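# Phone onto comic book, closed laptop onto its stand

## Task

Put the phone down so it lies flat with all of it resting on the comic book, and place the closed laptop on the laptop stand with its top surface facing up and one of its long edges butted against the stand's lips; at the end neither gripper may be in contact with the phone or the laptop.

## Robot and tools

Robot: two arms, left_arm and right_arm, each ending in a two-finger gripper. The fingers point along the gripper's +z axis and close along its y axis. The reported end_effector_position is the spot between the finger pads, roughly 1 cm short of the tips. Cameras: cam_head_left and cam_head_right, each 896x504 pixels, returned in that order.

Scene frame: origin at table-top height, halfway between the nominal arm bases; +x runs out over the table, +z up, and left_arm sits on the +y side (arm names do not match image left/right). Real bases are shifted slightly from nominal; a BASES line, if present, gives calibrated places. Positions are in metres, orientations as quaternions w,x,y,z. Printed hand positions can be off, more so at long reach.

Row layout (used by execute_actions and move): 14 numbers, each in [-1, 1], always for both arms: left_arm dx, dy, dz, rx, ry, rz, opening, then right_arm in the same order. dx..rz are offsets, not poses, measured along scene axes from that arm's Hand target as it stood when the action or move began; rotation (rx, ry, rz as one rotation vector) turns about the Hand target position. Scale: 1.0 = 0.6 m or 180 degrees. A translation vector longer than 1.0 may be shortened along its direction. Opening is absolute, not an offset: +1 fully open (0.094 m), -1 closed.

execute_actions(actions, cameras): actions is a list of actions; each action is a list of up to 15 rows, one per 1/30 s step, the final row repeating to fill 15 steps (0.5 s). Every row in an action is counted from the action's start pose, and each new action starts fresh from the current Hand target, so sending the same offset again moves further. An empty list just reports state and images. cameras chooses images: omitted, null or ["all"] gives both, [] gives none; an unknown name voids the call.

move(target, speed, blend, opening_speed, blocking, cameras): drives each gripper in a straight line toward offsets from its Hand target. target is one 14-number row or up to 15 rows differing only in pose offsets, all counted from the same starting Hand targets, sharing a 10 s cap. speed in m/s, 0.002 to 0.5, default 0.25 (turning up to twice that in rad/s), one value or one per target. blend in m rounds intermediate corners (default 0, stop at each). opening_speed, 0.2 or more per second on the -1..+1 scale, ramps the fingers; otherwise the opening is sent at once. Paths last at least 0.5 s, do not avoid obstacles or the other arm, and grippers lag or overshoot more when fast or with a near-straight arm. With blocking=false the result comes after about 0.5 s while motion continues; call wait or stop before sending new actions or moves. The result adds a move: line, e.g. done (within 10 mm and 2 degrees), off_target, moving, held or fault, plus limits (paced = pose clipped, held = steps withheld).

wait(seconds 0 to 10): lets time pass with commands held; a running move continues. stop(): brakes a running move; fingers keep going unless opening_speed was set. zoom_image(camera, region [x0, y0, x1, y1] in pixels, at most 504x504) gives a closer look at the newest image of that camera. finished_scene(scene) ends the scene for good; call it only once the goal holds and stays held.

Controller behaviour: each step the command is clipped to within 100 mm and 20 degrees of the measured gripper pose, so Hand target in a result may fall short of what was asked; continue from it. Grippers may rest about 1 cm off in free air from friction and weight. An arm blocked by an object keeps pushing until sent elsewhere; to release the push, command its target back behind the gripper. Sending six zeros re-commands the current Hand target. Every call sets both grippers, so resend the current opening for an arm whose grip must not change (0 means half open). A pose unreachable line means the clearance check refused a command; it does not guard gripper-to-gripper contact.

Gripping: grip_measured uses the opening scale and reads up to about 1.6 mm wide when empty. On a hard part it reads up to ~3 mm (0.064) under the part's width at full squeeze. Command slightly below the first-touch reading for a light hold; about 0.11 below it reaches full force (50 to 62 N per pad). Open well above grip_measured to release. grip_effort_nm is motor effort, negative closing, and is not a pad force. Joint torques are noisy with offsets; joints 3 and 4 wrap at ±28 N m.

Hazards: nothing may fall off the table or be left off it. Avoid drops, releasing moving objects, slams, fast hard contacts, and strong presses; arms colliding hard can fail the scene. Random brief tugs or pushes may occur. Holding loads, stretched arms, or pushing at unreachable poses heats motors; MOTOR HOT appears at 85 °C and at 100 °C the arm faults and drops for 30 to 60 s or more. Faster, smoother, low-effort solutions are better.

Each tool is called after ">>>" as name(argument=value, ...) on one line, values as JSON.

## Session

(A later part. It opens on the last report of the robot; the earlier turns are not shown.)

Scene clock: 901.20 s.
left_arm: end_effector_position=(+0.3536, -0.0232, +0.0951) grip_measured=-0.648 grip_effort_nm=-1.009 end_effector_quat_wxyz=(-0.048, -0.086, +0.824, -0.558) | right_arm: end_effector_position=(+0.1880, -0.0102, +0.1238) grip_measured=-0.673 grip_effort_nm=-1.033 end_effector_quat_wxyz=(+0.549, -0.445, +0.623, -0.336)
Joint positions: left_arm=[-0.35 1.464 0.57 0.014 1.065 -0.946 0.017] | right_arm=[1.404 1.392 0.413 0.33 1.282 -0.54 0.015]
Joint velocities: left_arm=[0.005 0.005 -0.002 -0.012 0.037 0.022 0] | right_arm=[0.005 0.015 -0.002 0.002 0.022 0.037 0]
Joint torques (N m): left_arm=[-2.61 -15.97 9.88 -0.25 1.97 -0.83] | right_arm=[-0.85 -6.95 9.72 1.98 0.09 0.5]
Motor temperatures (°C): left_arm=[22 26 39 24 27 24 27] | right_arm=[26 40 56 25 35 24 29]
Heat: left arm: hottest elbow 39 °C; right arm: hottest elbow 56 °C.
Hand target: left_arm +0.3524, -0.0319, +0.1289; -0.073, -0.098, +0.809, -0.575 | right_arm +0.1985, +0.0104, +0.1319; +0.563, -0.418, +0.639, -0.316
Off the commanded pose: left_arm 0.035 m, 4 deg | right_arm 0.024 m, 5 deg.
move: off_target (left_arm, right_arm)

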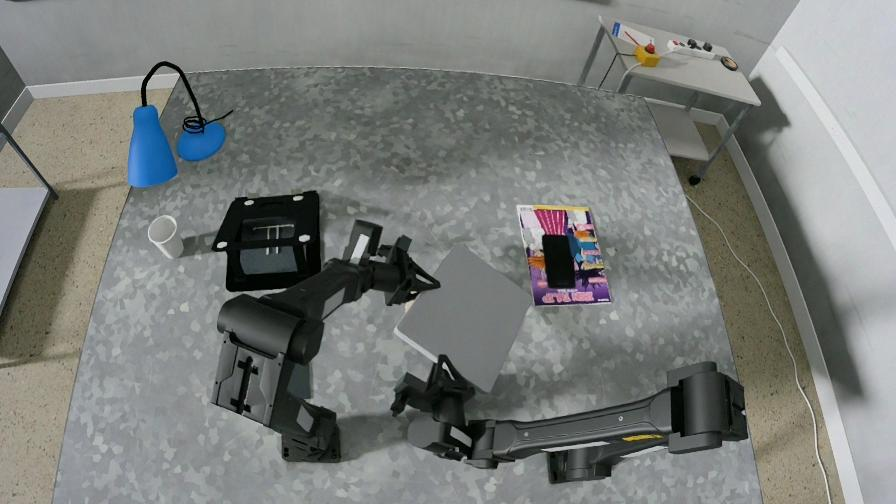

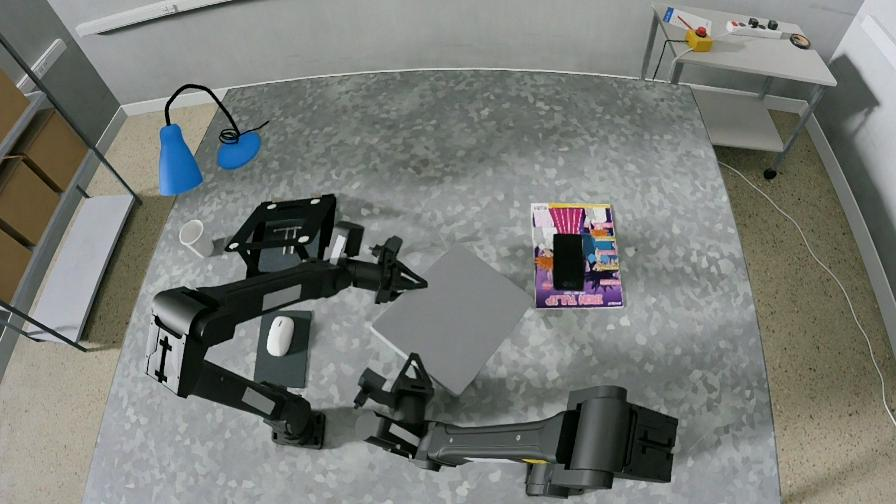

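>>> move(target=[0,0,0.05,0,0,0,-0.85,0,0,-0.06,0,0,0,-0.85], speed=0.04)

>>> move(target=[0,0,0,0,0,0,-0.85,0,0,0,0,0,0,-0.2], opening_speed=0.3, cameras=["cam_head_left"])

>>> zoom_image(camera="cam_head_left", region=[340, 220, 560, 420])

Scene clock: 909.03 s.
left_arm: end_effector_position=(+0.3560, -0.0171, +0.1064) grip_measured=-0.639 grip_effort_nm=-1.004 end_effector_quat_wxyz=(-0.027, -0.064, +0.835, -0.545) | right_arm: end_effector_position=(+0.1883, -0.0037, +0.1110) grip_measured=-0.676 grip_effort_nm=-1.038 end_effector_quat_wxyz=(+0.570, -0.411, +0.632, -0.327)
Joint positions: left_arm=[-0.338 1.417 0.595 -0.107 1.042 -0.838 0.017] | right_arm=[1.412 1.498 0.413 0.5 1.321 -0.528 0.015]
Joint velocities: left_arm=[-0.005 -0.005 0.012 -0.002 -0.11 -0.037 -0.001] | right_arm=[-0.024 0.005 -0.002 0.007 -0.022 0.022 -0.001]
Joint torques (N m): left_arm=[-2.67 -17.79 11.84 -0.8 3.07 -1.53] | right_arm=[-1.26 -5.54 7.36 1.35 -1.24 0.44]
Motor temperatures (°C): left_arm=[22 26 39 24 30 24 27] | right_arm=[26 40 55 25 33 24 29]
Heat: left arm: hottest elbow 39 °C; right arm: hottest elbow 55 °C.
Hand target: left_arm +0.3525, -0.0319, +0.1587; -0.073, -0.098, +0.809, -0.574 | right_arm +0.1987, +0.0104, +0.0958; +0.563, -0.418, +0.639, -0.316
Off the commanded pose: left_arm 0.055 m, 8 deg | right_arm 0.023 m, 2 deg.
move: off_target (left_arm, right_arm)

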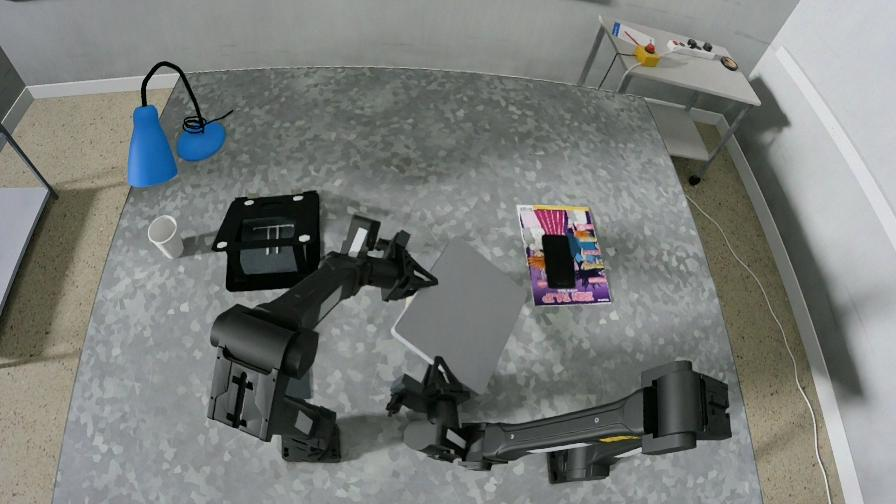

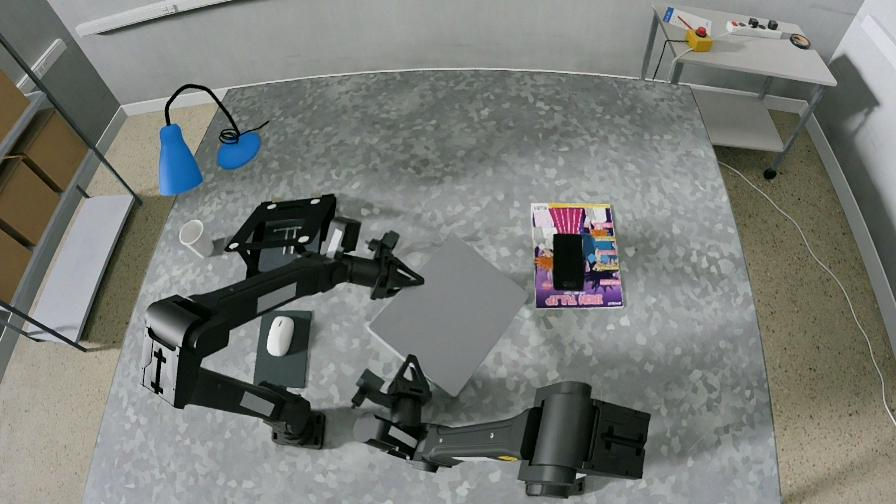

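Scene clock: 911.57 s.
left_arm: end_effector_position=(+0.3497, -0.0170, +0.1120) grip_measured=-0.630 grip_effort_nm=-1.013 end_effector_quat_wxyz=(-0.038, -0.056, +0.834, -0.548) | right_arm: end_effector_position=(+0.1901, -0.0016, +0.1026) grip_measured=-0.201 grip_effort_nm=0.027 end_effector_quat_wxyz=(+0.566, -0.418, +0.634, -0.320)
Joint positions: left_arm=[-0.338 1.401 0.6 -0.159 1.065 -0.811 0.017] | right_arm=[1.404 1.519 0.413 0.508 1.294 -0.517 0.038]
Joint velocities: left_arm=[-0.005 0.005 -0.007 0.012 0.007 -0.007 0] | right_arm=[-0.005 0.015 0.002 -0.002 -0.022 0.037 -0.001]
Joint torques (N m): left_arm=[-2.84 -14.92 12.49 -0.02 2.44 -1.62] | right_arm=[-0.85 -7.18 7.3 1.37 -0.36 0.28]
Motor temperatures (°C): left_arm=[22 26 39 24 32 25 27] | right_arm=[26 40 54 25 33 24 28]
Heat: left arm: hottest elbow 39 °C; right arm: hottest elbow 54 °C.
Hand target: left_arm +0.3526, -0.0319, +0.1586; -0.073, -0.098, +0.809, -0.574 | right_arm +0.1987, +0.0104, +0.0959; +0.563, -0.418, +0.639, -0.316
Off the commanded pose: left_arm 0.049 m, 8 deg | right_arm 0.016 m, 1 deg.
move: off_target (left_arm, right_arm)
Images, in order (width x height): cam_head_left 896x504.

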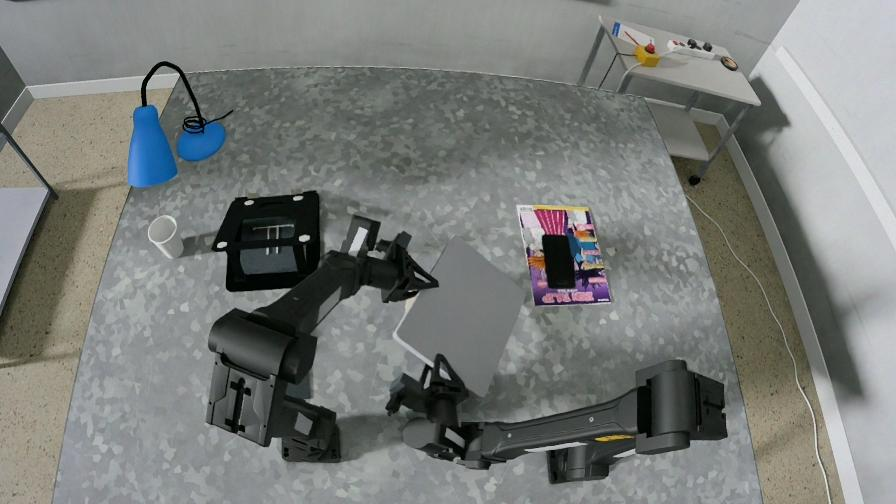

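Scaled by 2.291.

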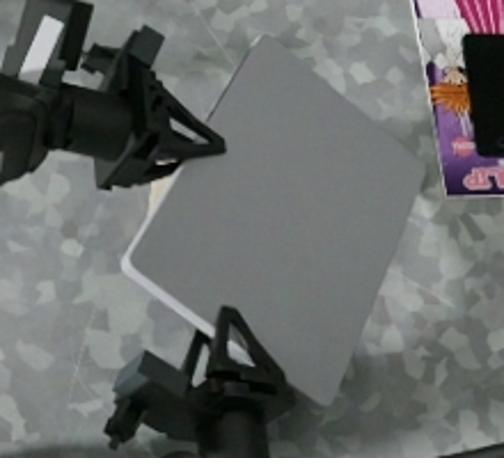

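>>> move(target=[[0,0,0,0,0,0,-0.85,-0.13,-0.02,0.02,0,0,0,-0.2],[0,0,0,0,0,0,-0.85,-0.13,-0.22,0.12,0,0,0,-0.2]], speed=[0.08,0.15], cameras=["cam_head_left"])

>>> zoom_image(camera="cam_head_left", region=[340, 220, 560, 420])

Scene clock: 919.33 s.
left_arm: end_effector_position=(+0.3446, -0.0200, +0.1185) grip_measured=-0.641 grip_effort_nm=-1.004 end_effector_quat_wxyz=(-0.076, -0.099, +0.826, -0.549) | right_arm: end_effector_position=(+0.1226, -0.1400, +0.1561) grip_measured=-0.201 grip_effort_nm=0.022 end_effector_quat_wxyz=(+0.553, -0.419, +0.640, -0.331)
Joint positions: left_arm=[-0.346 1.385 0.6 -0.172 1.08 -0.932 0.017] | right_arm=[1.678 1.07 0.383 -1.288 1.385 0.861 0.038]
Joint velocities: left_arm=[-0.005 -0.005 -0.002 -0.007 0.022 0.007 0] | right_arm=[-0.005 -0.034 -0.002 -0.007 -0.081 0.037 0.001]
Joint torques (N m): left_arm=[-3.02 -14.56 11.43 1.72 1.63 -0.89] | right_arm=[1.44 -2.9 9.59 -0.75 0.52 0.3]
Motor temperatures (°C): left_arm=[22 26 40 24 33 25 28] | right_arm=[26 40 52 25 32 24 28]
Heat: left arm: hottest elbow 40 °C; right arm: hottest elbow 52 °C.
Hand target: left_arm +0.3526, -0.0319, +0.1587; -0.073, -0.098, +0.809, -0.574 | right_arm +0.1183, -0.1230, +0.1657; +0.558, -0.414, +0.644, -0.321
Off the commanded pose: left_arm 0.043 m, 3 deg | right_arm 0.022 m, 2 deg.
move: off_target (left_arm, right_arm)
Images, in order (width x height): cam_head_left 896x504.

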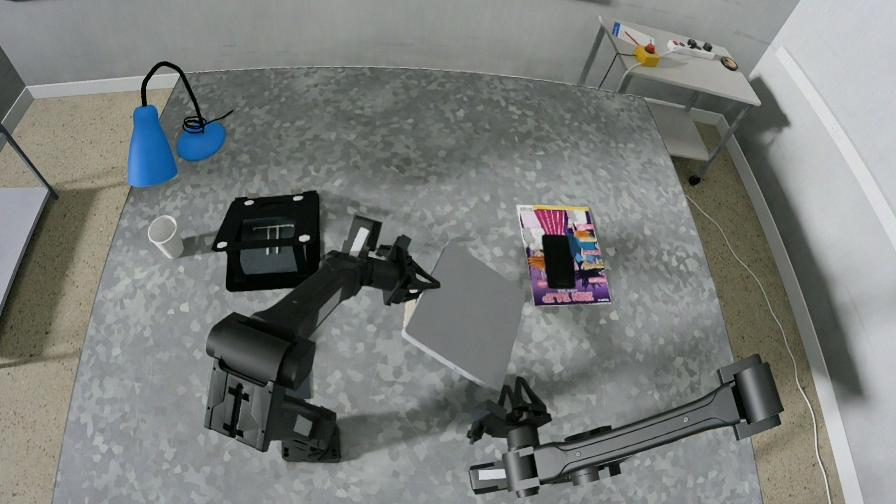

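Scaled by 2.291.

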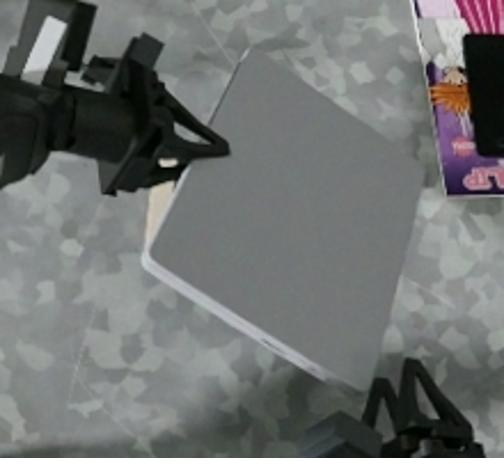

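>>> move(target=[0,0.03,0.08,0,0,0,-0.85,0.053,-0.378,0.123,0,0,0,-0.2], speed=0.1, cameras=[])

>>> move(target=[-0.03,0.05,0.12,0,0,0,-0.85,0,0,0,0,0,0,-0.2], speed=0.08)

Scene clock: 929.27 s.
left_arm: end_effector_position=(+0.3206, -0.0055, +0.1371) grip_measured=-0.642 grip_effort_nm=-1.009 end_effector_quat_wxyz=(-0.103, -0.116, +0.832, -0.532) | right_arm: end_effector_position=(+0.1420, -0.3387, +0.2148) grip_measured=-0.200 grip_effort_nm=0.017 end_effector_quat_wxyz=(+0.470, -0.334, +0.686, -0.443)
Joint positions: left_arm=[-0.327 1.278 0.6 -0.4 1.084 -0.876 0.017] | right_arm=[1.231 0.026 0.312 -1.672 1.402 0.174 0.038]
Joint velocities: left_arm=[-0.005 -0.005 -0.007 0.012 -0.066 -0.022 0.001] | right_arm=[0.005 -0.024 0.002 -0.017 0.066 0.007 0]
Joint torques (N m): left_arm=[-0.44 -13.86 17.73 1.03 2.61 -0.57] | right_arm=[-0.38 3.08 13.14 0.05 0.72 0.14]
Motor temperatures (°C): left_arm=[22 26 41 24 33 25 28] | right_arm=[26 39 51 25 31 24 27]
Heat: left arm: hottest elbow 41 °C; right arm: hottest elbow 51 °C.
Hand target: left_arm +0.3528, -0.0138, +0.2062; -0.073, -0.097, +0.810, -0.574 | right_arm +0.1510, -0.3484, +0.2391; +0.557, -0.413, +0.646, -0.320
Off the commanded pose: left_arm 0.077 m, 7 deg | right_arm 0.028 m, 20 deg; orientation clipped.
joint sent to its limit (right arm) — joint 2 (shoulder), lower limit; joint 4 (wrist pitch), lower limit. The joint targets are off in position and orientation.
move: off_target (left_arm, right_arm); limits=paced
No camera images: "cameras" was empty.

Scene clock: 931.47 s.
left_arm: end_effector_position=(+0.2842, +0.0295, +0.1667) grip_measured=-0.642 grip_effort_nm=-1.009 end_effector_quat_wxyz=(-0.126, -0.137, +0.835, -0.518) | right_arm: end_effector_position=(+0.1419, -0.3388, +0.2147) grip_measured=-0.200 grip_effort_nm=0.017 end_effector_quat_wxyz=(+0.469, -0.335, +0.686, -0.444)
Joint positions: left_arm=[-0.246 1.117 0.6 -0.769 1.103 -0.719 0.017] | right_arm=[1.231 0.026 0.312 -1.672 1.401 0.171 0.038]
Joint velocities: left_arm=[0.005 0.015 0.002 -0.002 -0.007 0.037 0] | right_arm=[-0.005 0.005 -0.002 0.017 0.007 -0.037 0.001]
Joint torques (N m): left_arm=[-0.38 -12.34 22.41 0.5 3.57 -0.37] | right_arm=[-0.32 3.08 13.16 0.03 0.72 0.15]
Motor temperatures (°C): left_arm=[22 26 41 24 35 25 28] | right_arm=[26 39 51 25 31 24 27]
Heat: left arm: hottest elbow 41 °C; right arm: hottest elbow 51 °C.
Hand target: left_arm +0.3260, +0.0189, +0.2571; -0.074, -0.097, +0.810, -0.574 | right_arm +0.1510, -0.3484, +0.2391; +0.557, -0.413, +0.646, -0.320
Off the commanded pose: left_arm 0.123 m, 10 deg; position clipped | right_arm 0.028 m, 20 deg; orientation clipped.
joint sent to its limit (right arm) — joint 2 (shoulder), lower limit; joint 4 (wrist pitch), lower limit. The joint targets are off in position and orientation.
move: off_target (left_arm, right_arm); limits=paced

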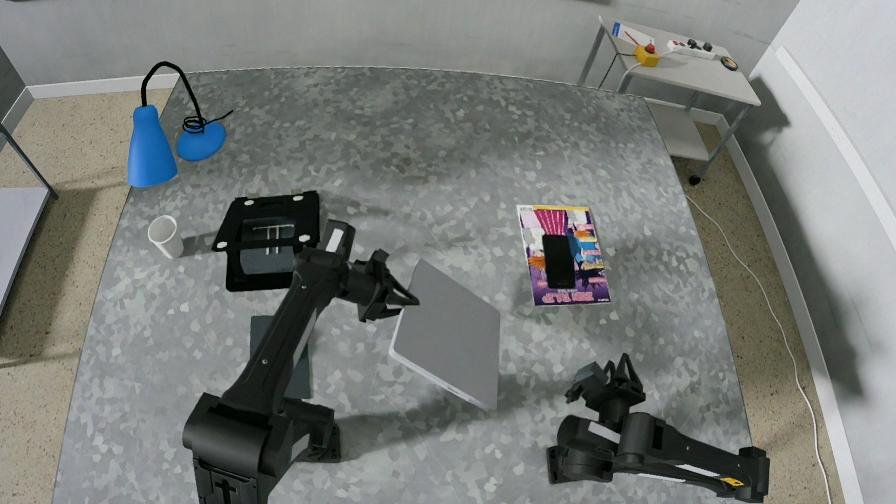

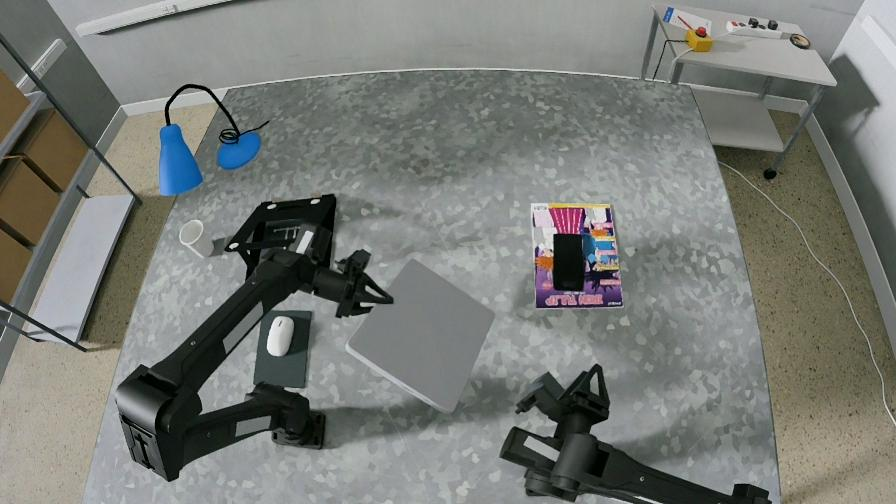

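>>> move(target=[-0.02,0.08,0.16,-0.06,-0.1,-0.034,-0.85,0,0,0,0,0,0,-0.2], speed=0.1)

Scene clock: 951.77 s.
left_arm: end_effector_position=(+0.2841, +0.0689, +0.2832) grip_measured=-0.642 grip_effort_nm=-1.009 end_effector_quat_wxyz=(-0.023, +0.042, +0.783, -0.620) | right_arm: end_effector_position=(+0.1419, -0.3388, +0.2147) grip_measured=-0.200 grip_effort_nm=0.017 end_effector_quat_wxyz=(+0.469, -0.335, +0.686, -0.444)
Joint positions: left_arm=[-0.053 1.126 0.84 -1.557 1.33 0.298 0.017] | right_arm=[1.23 0.026 0.312 -1.672 1.401 0.17 0.038]
Joint velocities: left_arm=[-0.005 0.005 -0.007 -0.012 -0.051 -0.051 0] | right_arm=[0.005 0.005 -0.007 -0.012 -0.022 -0.066 0.001]
Joint torques (N m): left_arm=[-0.62 -9.11 21.46 -1.7 3.61 -0.38] | right_arm=[-0.32 3.14 13.15 0.06 0.72 0.16]
Motor temperatures (°C): left_arm=[22 26 45 24 48 24 28] | right_arm=[26 39 50 25 30 24 27]
Heat: left arm: hottest wrist yaw 48 °C; right arm: hottest elbow 50 °C.
Hand target: left_arm +0.3132, +0.0674, +0.3518; +0.011, +0.046, +0.759, -0.650 | right_arm +0.1510, -0.3484, +0.2391; +0.557, -0.413, +0.646, -0.321
Off the commanded pose: left_arm 0.076 m, 6 deg | right_arm 0.028 m, 20 deg; orientation clipped.
joint sent to its limit (right arm) — joint 2 (shoulder), lower limit; joint 4 (wrist pitch), lower limit. The joint targets are off in position and orientation.
move: off_target (left_arm, right_arm); limits=paced

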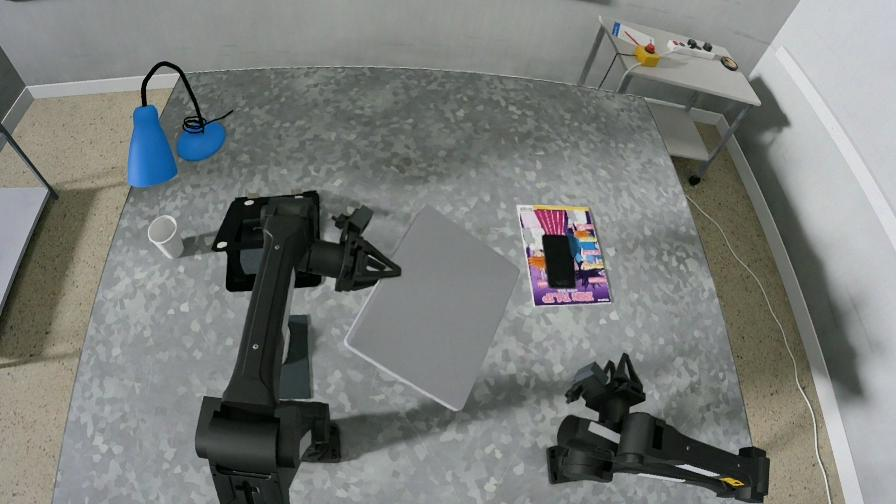

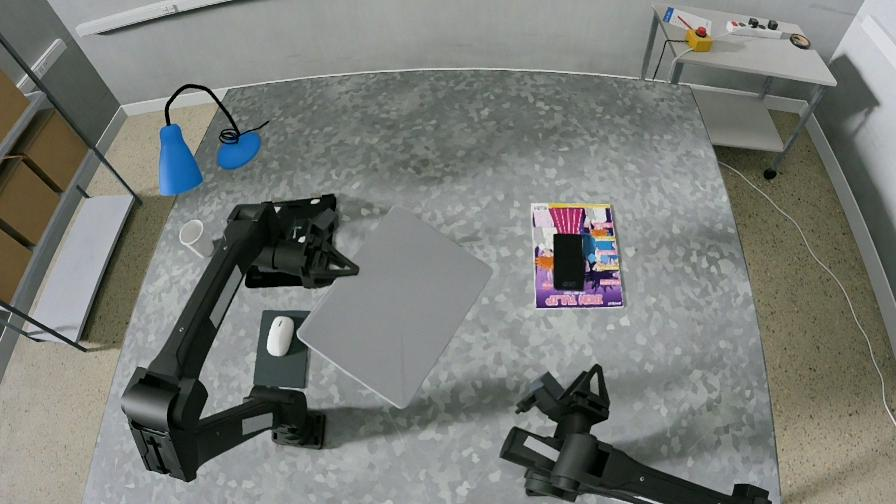

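>>> move(target=[0.08,0.42,0.047,0.093,0.079,0.661,-0.85,0,0,0,0,0,0,-0.2], speed=0.14)

Scene clock: 973.50 s.
left_arm: end_effector_position=(+0.3337, +0.3189, +0.2682) grip_measured=-0.647 grip_effort_nm=-1.009 end_effector_quat_wxyz=(-0.418, +0.714, -0.539, +0.156) | right_arm: end_effector_position=(+0.1419, -0.3390, +0.2147) grip_measured=-0.200 grip_effort_nm=0.017 end_effector_quat_wxyz=(+0.468, -0.335, +0.686, -0.444)
Joint positions: left_arm=[-0.012 0.602 0.653 -0.774 -0.431 -1.634 0.017] | right_arm=[1.23 0.026 0.312 -1.672 1.401 0.17 0.038]
Joint velocities: left_arm=[-0.005 -0.015 -0.002 -0.002 0.022 -0.022 -0.001] | right_arm=[0.005 0.005 -0.017 -0.017 -0.081 0.007 -0.001]
Joint torques (N m): left_arm=[-1.96 -5.25 23.64 3.23 -1.06 -0.14] | right_arm=[-0.32 3.08 13.18 0.08 0.72 0.16]
Motor temperatures (°C): left_arm=[22 26 48 24 49 24 28] | right_arm=[26 39 51 25 30 24 27]
Heat: left arm: hottest wrist yaw 49 °C; right arm: hottest elbow 51 °C.
Hand target: left_arm +0.3578, +0.3208, +0.3655; -0.479, +0.696, -0.482, +0.230 | right_arm +0.1510, -0.3484, +0.2391; +0.556, -0.412, +0.646, -0.321
Off the commanded pose: left_arm 0.115 m, 12 deg; position clipped | right_arm 0.028 m, 20 deg; orientation clipped.
joint sent to its limit (right arm) — joint 2 (shoulder), lower limit; joint 4 (wrist pitch), lower limit. The joint targets are off in position and orientation.
move: off_target (left_arm, right_arm); limits=paced

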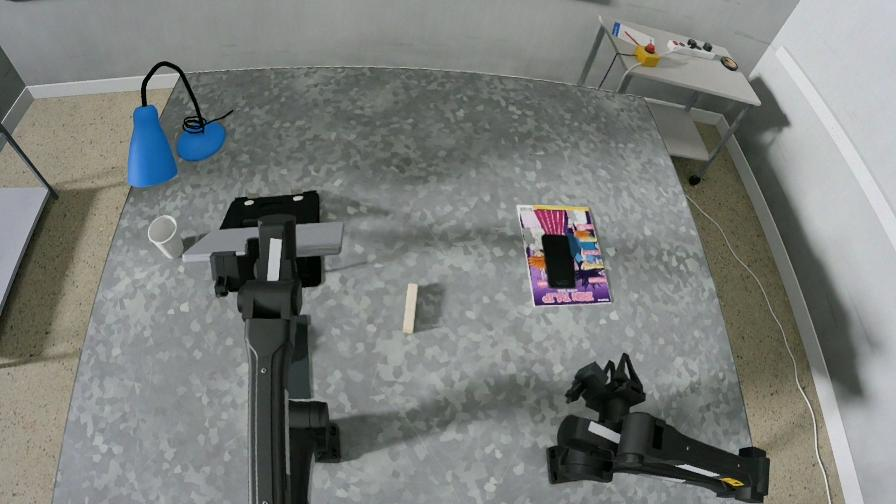

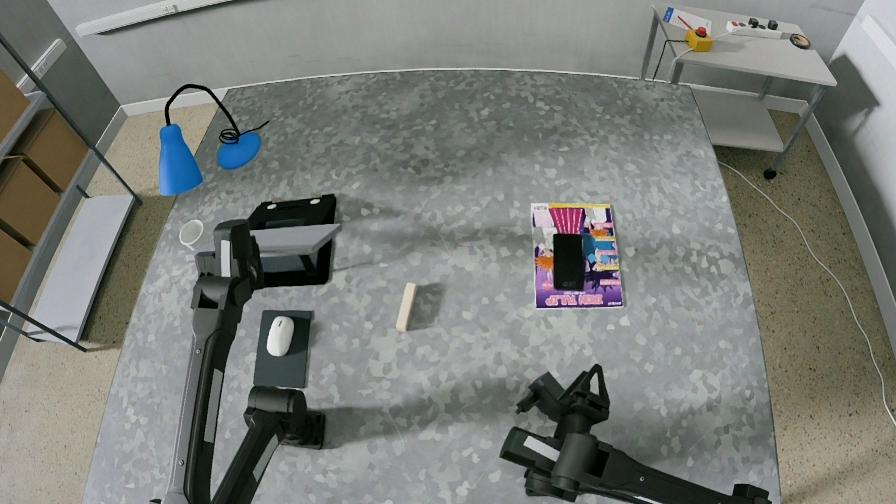

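>>> move(target=[0.14,0.044,-0.05,0.007,-0.055,0,-0.85,0,0,0,0,0,0,-0.2], speed=0.07)

>>> zoom_image(camera="cam_head_left", region=[150, 150, 370, 310])

>>> zoom_image(camera="cam_head_right", region=[150, 150, 370, 310])

Scene clock: 997.43 s.
left_arm: end_effector_position=(+0.4139, +0.3357, +0.2413) grip_measured=-0.647 grip_effort_nm=-1.004 end_effector_quat_wxyz=(-0.453, +0.693, -0.524, +0.197) | right_arm: end_effector_position=(+0.1419, -0.3390, +0.2147) grip_measured=-0.200 grip_effort_nm=0.022 end_effector_quat_wxyz=(+0.468, -0.335, +0.686, -0.444)
Joint positions: left_arm=[0.055 0.84 0.607 -0.346 -0.365 -1.563 0.017] | right_arm=[1.23 0.026 0.312 -1.672 1.401 0.17 0.038]
Joint velocities: left_arm=[-0.005 0.005 -0.007 -0.002 0.051 -0.037 -0.001] | right_arm=[-0.005 -0.005 0.007 0.022 -0.066 0.022 -0.001]
Joint torques (N m): left_arm=[-0.03 -10.34 18.19 6.38 -0.44 -0.32] | right_arm=[-0.32 3.02 13.16 0.08 0.72 0.16]
Motor temperatures (°C): left_arm=[22 25 52 24 40 24 29] | right_arm=[26 39 52 25 29 24 27]
Heat: left arm: hottest elbow 52 °C; right arm: hottest elbow 52 °C.
Hand target: left_arm +0.4407, +0.3461, +0.3346; -0.526, +0.669, -0.442, +0.285 | right_arm +0.1510, -0.3484, +0.2391; +0.556, -0.412, +0.646, -0.321
Off the commanded pose: left_arm 0.099 m, 16 deg | right_arm 0.028 m, 20 deg; orientation clipped.
joint sent to its limit (right arm) — joint 2 (shoulder), lower limit; joint 4 (wrist pitch), lower limit. The joint targets are off in position and orientation.
move: off_target (left_arm, right_arm); limits=paced

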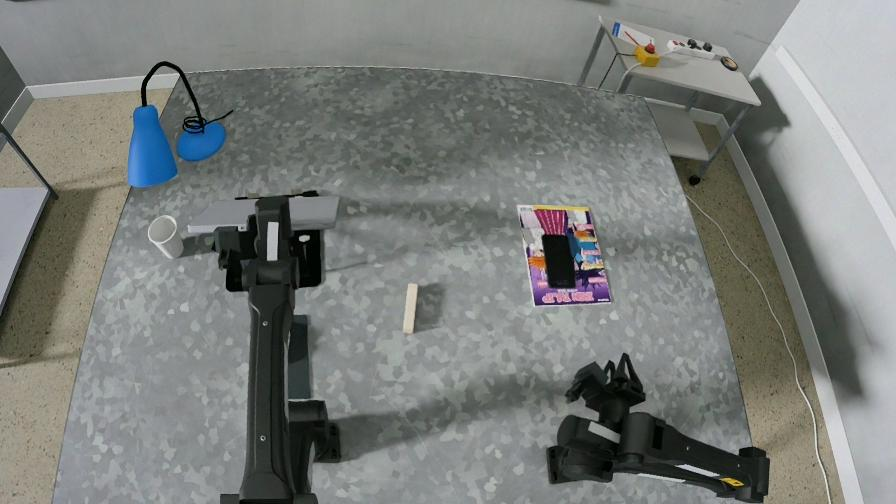

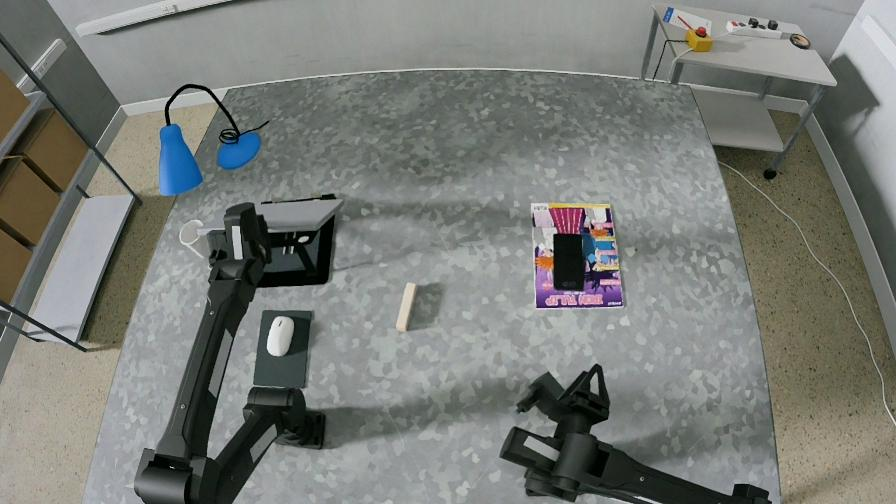

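Scaled by 2.291.

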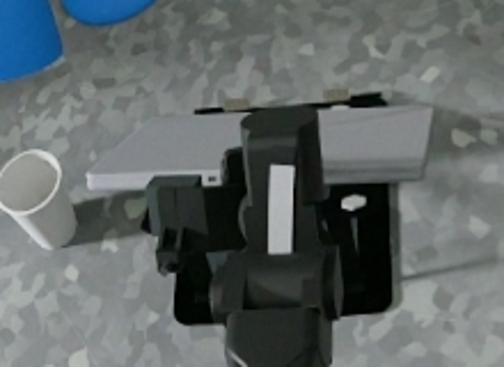

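Scaled by 2.291.

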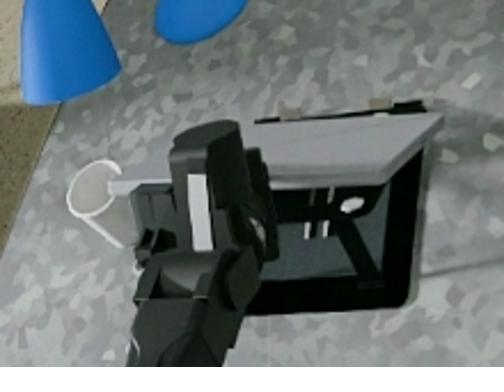

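>>> move(target=[0.044,0.03,-0.128,0,0,0.0167,-0.85,0,0,0,0,0,0,-0.2], speed=0.05, cameras=[])

>>> wait(seconds=0, cameras=["cam_head_left", "cam_head_right"])

>>> zoom_image(camera="cam_head_left", region=[170, 160, 350, 300])

>>> zoom_image(camera="cam_head_right", region=[180, 160, 360, 300])

Scene clock: 1021.97 s.
left_arm: end_effector_position=(+0.4403, +0.3480, +0.1796) grip_measured=-0.647 grip_effort_nm=-1.009 end_effector_quat_wxyz=(-0.467, +0.699, -0.501, +0.205) | right_arm: end_effector_position=(+0.1419, -0.3390, +0.2147) grip_measured=-0.200 grip_effort_nm=0.022 end_effector_quat_wxyz=(+0.468, -0.335, +0.686, -0.444)
Joint positions: left_arm=[0.075 1.028 0.509 -0.023 -0.377 -1.58 0.017] | right_arm=[1.23 0.026 0.312 -1.672 1.401 0.17 0.038]
Joint velocities: left_arm=[-0.005 -0.015 -0.007 0.007 0.037 0.051 0] | right_arm=[0.005 -0.005 -0.007 -0.007 0.022 -0.022 0]
Joint torques (N m): left_arm=[0.21 -10.93 15.49 5.65 -0.9 -0.21] | right_arm=[-0.21 3.14 13.15 0.03 0.72 0.16]
Motor temperatures (°C): left_arm=[22 25 55 25 36 24 29] | right_arm=[26 38 53 25 29 24 26]
Heat: left arm: hottest elbow 55 °C; right arm: hottest elbow 53 °C.
Hand target: left_arm +0.4657, +0.3642, +0.2579; -0.533, +0.680, -0.424, +0.271 | right_arm +0.1510, -0.3484, +0.2391; +0.556, -0.412, +0.646, -0.321
Off the commanded pose: left_arm 0.084 m, 14 deg | right_arm 0.028 m, 20 deg.
joint sent to its limit (right arm) — joint 2 (shoulder), lower limit; joint 4 (wrist pitch), lower limit. The joint targets are off in position and orientation.
move: off_target (left_arm, right_arm); limits=paced
No camera images: "cameras" was empty.

Scene clock: 1021.97 s.
left_arm: end_effector_position=(+0.4403, +0.3480, +0.1796) grip_measured=-0.647 grip_effort_nm=-1.009 end_effector_quat_wxyz=(-0.467, +0.699, -0.501, +0.205) | right_arm: end_effector_position=(+0.1419, -0.3390, +0.2147) grip_measured=-0.200 grip_effort_nm=0.022 end_effector_quat_wxyz=(+0.468, -0.335, +0.686, -0.444)
Joint positions: left_arm=[0.075 1.028 0.509 -0.023 -0.377 -1.58 0.017] | right_arm=[1.23 0.026 0.312 -1.672 1.401 0.17 0.038]
Joint velocities: left_arm=[-0.005 -0.015 -0.007 0.007 0.037 0.051 0] | right_arm=[0.005 -0.005 -0.007 -0.007 0.022 -0.022 0]
Joint torques (N m): left_arm=[0.21 -10.93 15.49 5.65 -0.9 -0.21] | right_arm=[-0.21 3.14 13.15 0.03 0.72 0.16]
Motor temperatures (°C): left_arm=[22 25 55 25 36 24 29] | right_arm=[26 38 53 25 29 24 26]
Heat: left arm: hottest elbow 55 °C; right arm: hottest elbow 53 °C.
Hand target: left_arm +0.4657, +0.3642, +0.2579; -0.533, +0.680, -0.424, +0.271 | right_arm +0.1510, -0.3484, +0.2391; +0.556, -0.412, +0.646, -0.321
Tool commands: left_gripper/opening=-0.85 right_gripper/opening=-0.2
Off the commanded pose: left_arm 0.084 m, 14 deg | right_arm 0.028 m, 20 deg.

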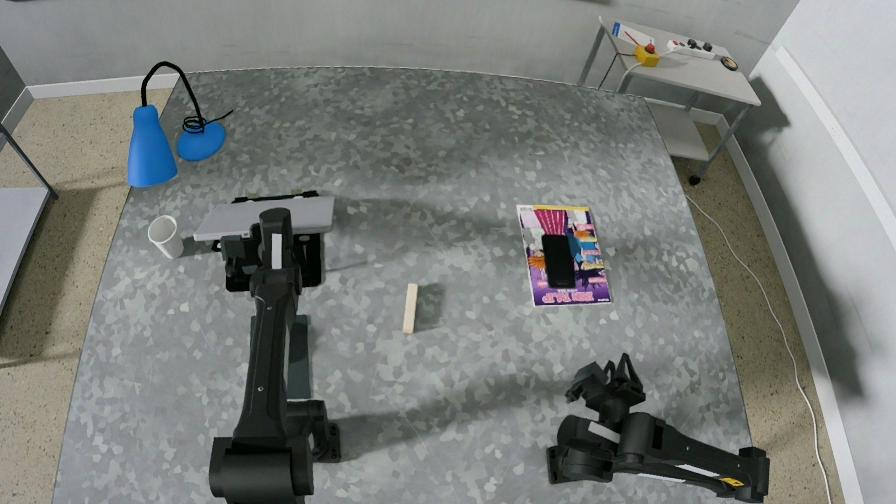

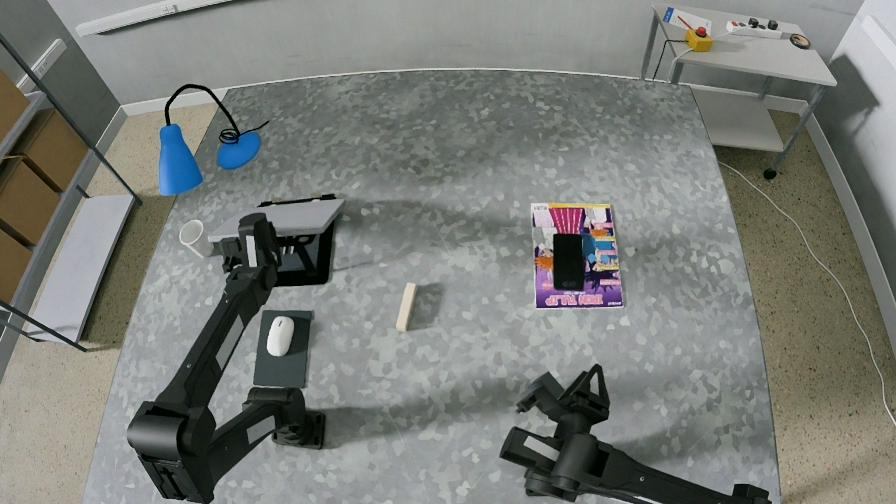

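Scaled by 2.800.

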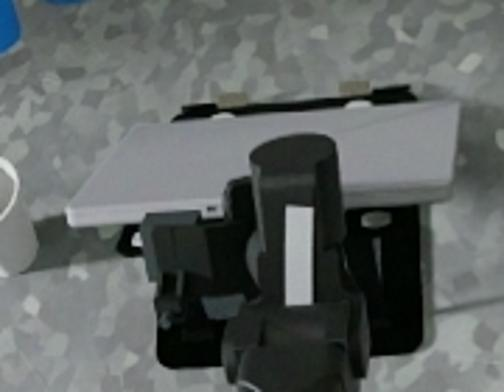

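Scaled by 2.800.

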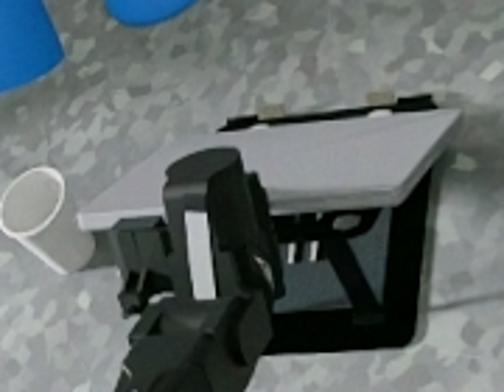

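>>> move(target=[0.04,0.007,-0.055,0,0,0,-0.85,0,0,0,0,0,0,-0.2], speed=0.04, cameras=[])

>>> wait(seconds=0, cameras=["cam_head_left"])

>>> zoom_image(camera="cam_head_left", region=[170, 160, 350, 300])

Scene clock: 1029.83 s.
left_arm: end_effector_position=(+0.4600, +0.3545, +0.1591) grip_measured=-0.647 grip_effort_nm=-1.009 end_effector_quat_wxyz=(-0.480, +0.697, -0.488, +0.213) | right_arm: end_effector_position=(+0.1419, -0.3390, +0.2147) grip_measured=-0.200 grip_effort_nm=0.022 end_effector_quat_wxyz=(+0.468, -0.335, +0.686, -0.444)
Joint positions: left_arm=[0.083 1.15 0.498 0.147 -0.382 -1.582 0.017] | right_arm=[1.23 0.026 0.312 -1.672 1.401 0.17 0.038]
Joint velocities: left_arm=[-0.005 -0.005 -0.002 0.002 -0.022 0.022 -0.001] | right_arm=[-0.005 0.005 -0.002 -0.002 0.022 -0.007 0]
Joint torques (N m): left_arm=[0.79 -9.93 14.99 5.26 -0.63 -0.19] | right_arm=[-0.32 3.08 13.16 0.06 0.72 0.15]
Motor temperatures (°C): left_arm=[22 25 54 25 36 24 29] | right_arm=[26 38 53 25 29 24 26]
Heat: left arm: hottest elbow 54 °C; right arm: hottest elbow 53 °C.
Hand target: left_arm +0.4890, +0.3683, +0.2248; -0.533, +0.680, -0.424, +0.271 | right_arm +0.1510, -0.3484, +0.2392; +0.556, -0.412, +0.646, -0.321
Off the commanded pose: left_arm 0.074 m, 12 deg | right_arm 0.028 m, 20 deg.
joint sent to its limit (right arm) — joint 2 (shoulder), lower limit; joint 4 (wrist pitch), lower limit. The joint targets are off in position and orientation.
move: off_target (left_arm, right_arm)
No camera images: "cameras" was empty.

Scene clock: 1029.83 s.
left_arm: end_effector_position=(+0.4600, +0.3545, +0.1591) grip_measured=-0.647 grip_effort_nm=-1.009 end_effector_quat_wxyz=(-0.480, +0.697, -0.488, +0.213) | right_arm: end_effector_position=(+0.1419, -0.3390, +0.2147) grip_measured=-0.200 grip_effort_nm=0.022 end_effector_quat_wxyz=(+0.468, -0.335, +0.686, -0.444)
Joint positions: left_arm=[0.083 1.15 0.498 0.147 -0.382 -1.582 0.017] | right_arm=[1.23 0.026 0.312 -1.672 1.401 0.17 0.038]
Joint velocities: left_arm=[-0.005 -0.005 -0.002 0.002 -0.022 0.022 -0.001] | right_arm=[-0.005 0.005 -0.002 -0.002 0.022 -0.007 0]
Joint torques (N m): left_arm=[0.79 -9.93 14.99 5.26 -0.63 -0.19] | right_arm=[-0.32 3.08 13.16 0.06 0.72 0.15]
Motor temperatures (°C): left_arm=[22 25 54 25 36 24 29] | right_arm=[26 38 53 25 29 24 26]
Heat: left arm: hottest elbow 54 °C; right arm: hottest elbow 53 °C.
Hand target: left_arm +0.4890, +0.3683, +0.2248; -0.533, +0.680, -0.424, +0.271 | right_arm +0.1510, -0.3484, +0.2392; +0.556, -0.412, +0.646, -0.321
Tool commands: left_gripper/opening=-0.85 right_gripper/opening=-0.2
Off the commanded pose: left_arm 0.074 m, 12 deg | right_arm 0.028 m, 20 deg.
Images, in order (width x height): cam_head_left 896x504.

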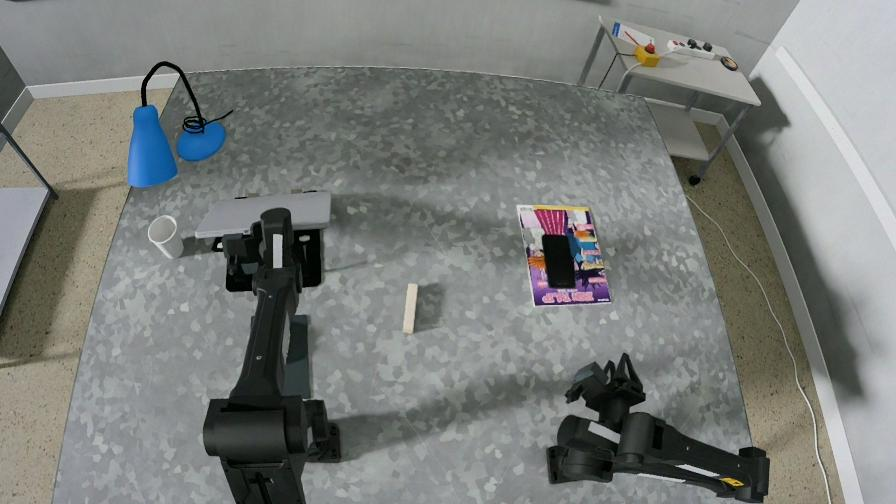

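Scaled by 2.800.

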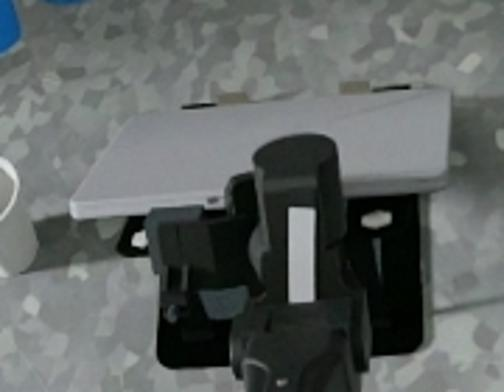

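>>> move(target=[0.0,0,-0.05,0,0,0,-0.85,0,0,0,0,0,0,-0.2], speed=0.04, cameras=["cam_head_left"])

>>> zoom_image(camera="cam_head_left", region=[170, 160, 350, 300])

Scene clock: 1035.60 s.
left_arm: end_effector_position=(+0.4704, +0.3568, +0.1587) grip_measured=-0.647 grip_effort_nm=-1.009 end_effector_quat_wxyz=(-0.497, +0.689, -0.474, +0.232) | right_arm: end_effector_position=(+0.1419, -0.3390, +0.2147) grip_measured=-0.200 grip_effort_nm=0.017 end_effector_quat_wxyz=(+0.468, -0.335, +0.686, -0.444)
Joint positions: left_arm=[0.085 1.198 0.489 0.266 -0.382 -1.58 0.017] | right_arm=[1.23 0.026 0.312 -1.672 1.401 0.17 0.038]
Joint velocities: left_arm=[-0.015 -0.005 0.002 0.032 0.007 0.037 0.001] | right_arm=[-0.005 0.005 -0.022 -0.007 -0.037 -0.051 0]
Joint torques (N m): left_arm=[0.38 -8.82 11.85 5.14 -0.62 -0.16] | right_arm=[-0.21 3.14 13.16 0.05 0.72 0.16]
Motor temperatures (°C): left_arm=[22 25 53 25 36 24 29] | right_arm=[26 38 53 25 29 24 26]
Heat: left arm: hottest elbow 53 °C; right arm: hottest elbow 53 °C.
Hand target: left_arm +0.4884, +0.3684, +0.1949; -0.533, +0.680, -0.424, +0.271 | right_arm +0.1510, -0.3484, +0.2392; +0.556, -0.412, +0.646, -0.321
Off the commanded pose: left_arm 0.042 m, 8 deg | right_arm 0.028 m, 20 deg.
joint sent to its limit (right arm) — joint 2 (shoulder), lower limit; joint 4 (wrist pitch), lower limit. The joint targets are off in position and orientation.
move: off_target (left_arm, right_arm)
Images, in order (width x height): cam_head_left 896x504.

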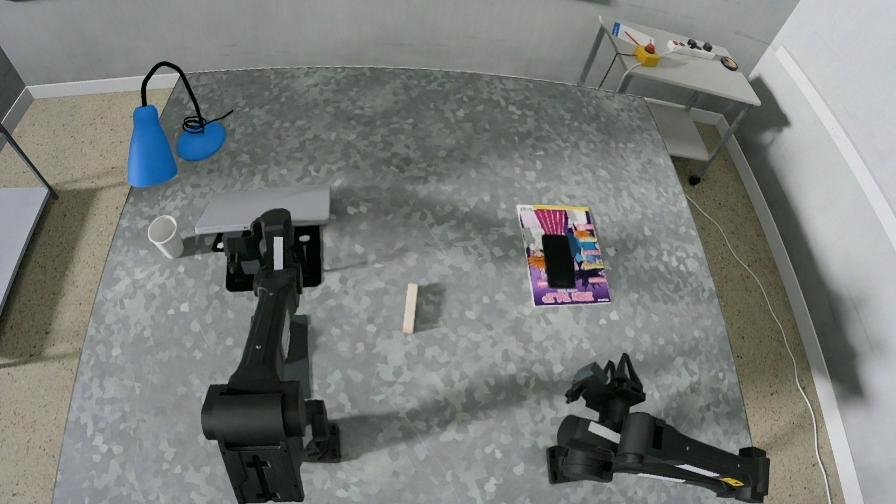

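Scaled by 2.800.

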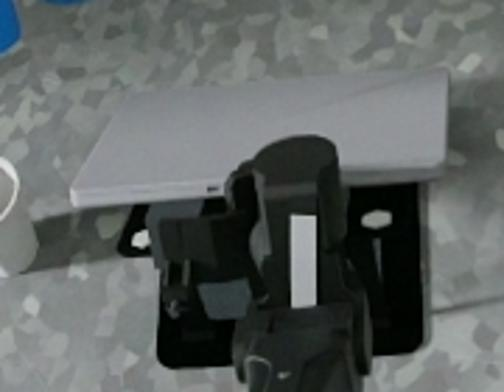

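>>> move(target=[0.028,0.003,0.0,-0.007,0.055,0,-0.85,0,0,0,0,0,0,-0.2], speed=0.04, cameras=["cam_head_left"])

>>> zoom_image(camera="cam_head_left", region=[170, 160, 350, 300])

Scene clock: 1055.33 s.
left_arm: end_effector_position=(+0.4704, +0.3576, +0.1503) grip_measured=-0.650 grip_effort_nm=-1.004 end_effector_quat_wxyz=(-0.461, +0.708, -0.501, +0.189) | right_arm: end_effector_position=(+0.1419, -0.3390, +0.2147) grip_measured=-0.200 grip_effort_nm=0.017 end_effector_quat_wxyz=(+0.468, -0.335, +0.686, -0.444)
Joint positions: left_arm=[0.085 1.2 0.552 0.072 -0.387 -1.585 0.016] | right_arm=[1.23 0.026 0.312 -1.672 1.401 0.17 0.038]
Joint velocities: left_arm=[-0.005 -0.005 0.012 0.002 -0.081 0.066 0] | right_arm=[-0.024 -0.005 -0.002 -0.007 0.007 0.037 0]
Joint torques (N m): left_arm=[-0.56 -7.41 18.29 1.95 -0.68 -0.15] | right_arm=[-0.26 3.08 13.15 0.05 0.72 0.16]
Motor temperatures (°C): left_arm=[22 25 49 25 35 24 29] | right_arm=[26 38 53 25 29 24 26]
Heat: left arm: hottest elbow 49 °C; right arm: hottest elbow 53 °C.
Hand target: left_arm +0.5057, +0.3701, +0.1945; -0.488, +0.706, -0.465, +0.215 | right_arm +0.1510, -0.3484, +0.2392; +0.556, -0.412, +0.646, -0.321
Off the commanded pose: left_arm 0.058 m, 6 deg | right_arm 0.028 m, 20 deg.
joint sent to its limit (right arm) — joint 2 (shoulder), lower limit; joint 4 (wrist pitch), lower limit. The joint targets are off in position and orientation.
move: off_target (left_arm, right_arm)
Images, in order (width x height): cam_head_left 896x504.

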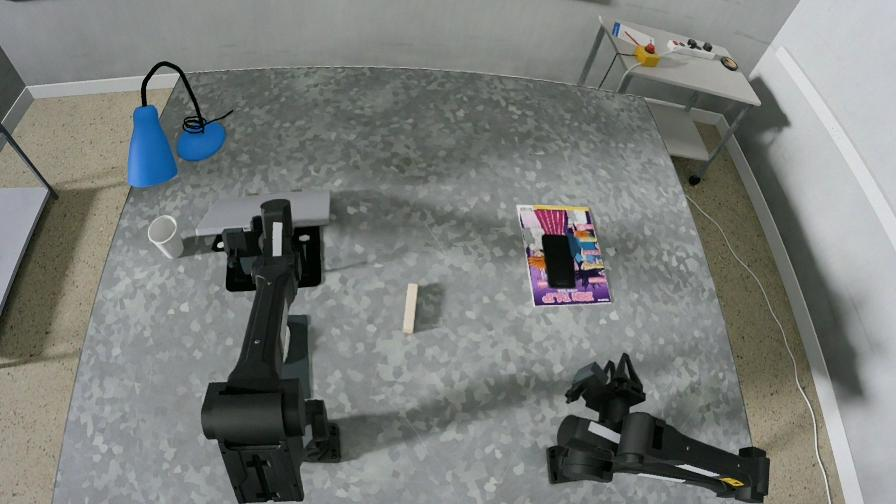

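Scaled by 2.800.

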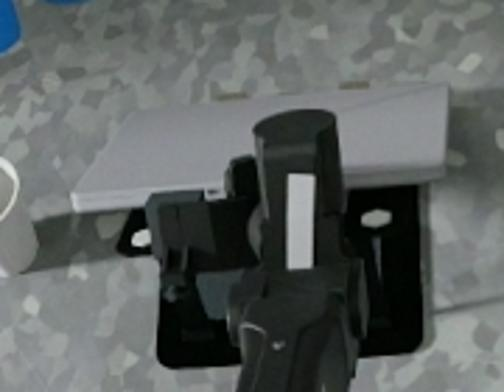

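>>> move(target=[0.03,0.003,-0.02,0,0,0,-0.85,0,0,0,0,0,0,-0.2], speed=0.04, cameras=["cam_head_left"])

>>> zoom_image(camera="cam_head_left", region=[170, 160, 350, 300])

Scene clock: 1062.70 s.
left_arm: end_effector_position=(+0.4838, +0.3606, +0.1497) grip_measured=-0.650 grip_effort_nm=-1.009 end_effector_quat_wxyz=(-0.462, +0.711, -0.496, +0.187) | right_arm: end_effector_position=(+0.1419, -0.3389, +0.2146) grip_measured=-0.200 grip_effort_nm=0.017 end_effector_quat_wxyz=(+0.468, -0.335, +0.686, -0.444)
Joint positions: left_arm=[0.085 1.245 0.584 0.085 -0.396 -1.591 0.016] | right_arm=[1.23 0.026 0.312 -1.672 1.401 0.17 0.038]
Joint velocities: left_arm=[-0.005 -0.005 0.002 0.007 -0.037 0.007 -0.001] | right_arm=[-0.015 0.005 0.007 0.017 -0.051 -0.066 0]
Joint torques (N m): left_arm=[-0.67 -5.95 17.43 3.37 -0.45 -0.11] | right_arm=[-0.32 3.08 13.14 0.06 0.71 0.16]
Motor temperatures (°C): left_arm=[22 25 49 25 35 24 29] | right_arm=[26 38 54 25 28 23 26]
Heat: left arm: hottest elbow 49 °C; right arm: hottest elbow 54 °C.
Hand target: left_arm +0.5234, +0.3717, +0.1824; -0.488, +0.706, -0.465, +0.215 | right_arm +0.1510, -0.3484, +0.2392; +0.556, -0.412, +0.646, -0.321
Off the commanded pose: left_arm 0.053 m, 6 deg | right_arm 0.028 m, 20 deg.
joint sent to its limit (right arm) — joint 2 (shoulder), lower limit; joint 4 (wrist pitch), lower limit. The joint targets are off in position and orientation.
move: off_target (left_arm, right_arm)
Images, in order (width x height): cam_head_left 896x504.

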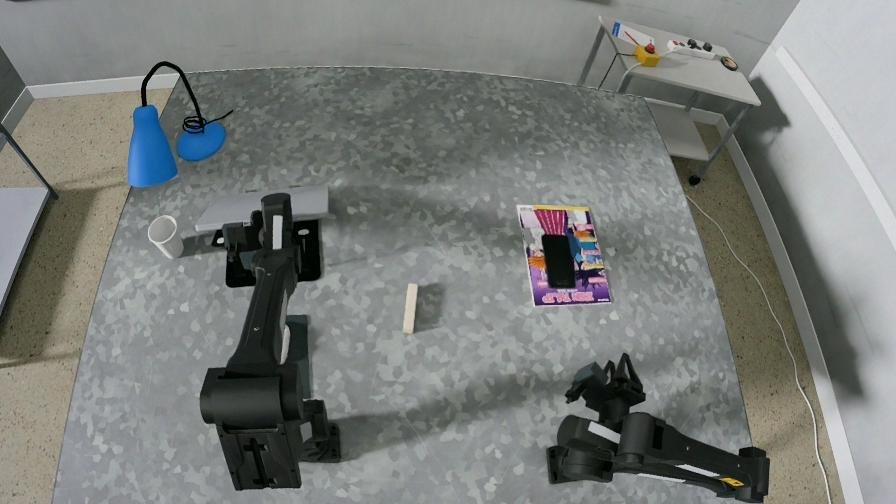

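Scaled by 2.800.

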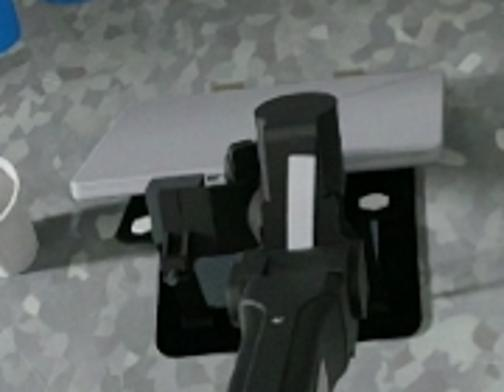

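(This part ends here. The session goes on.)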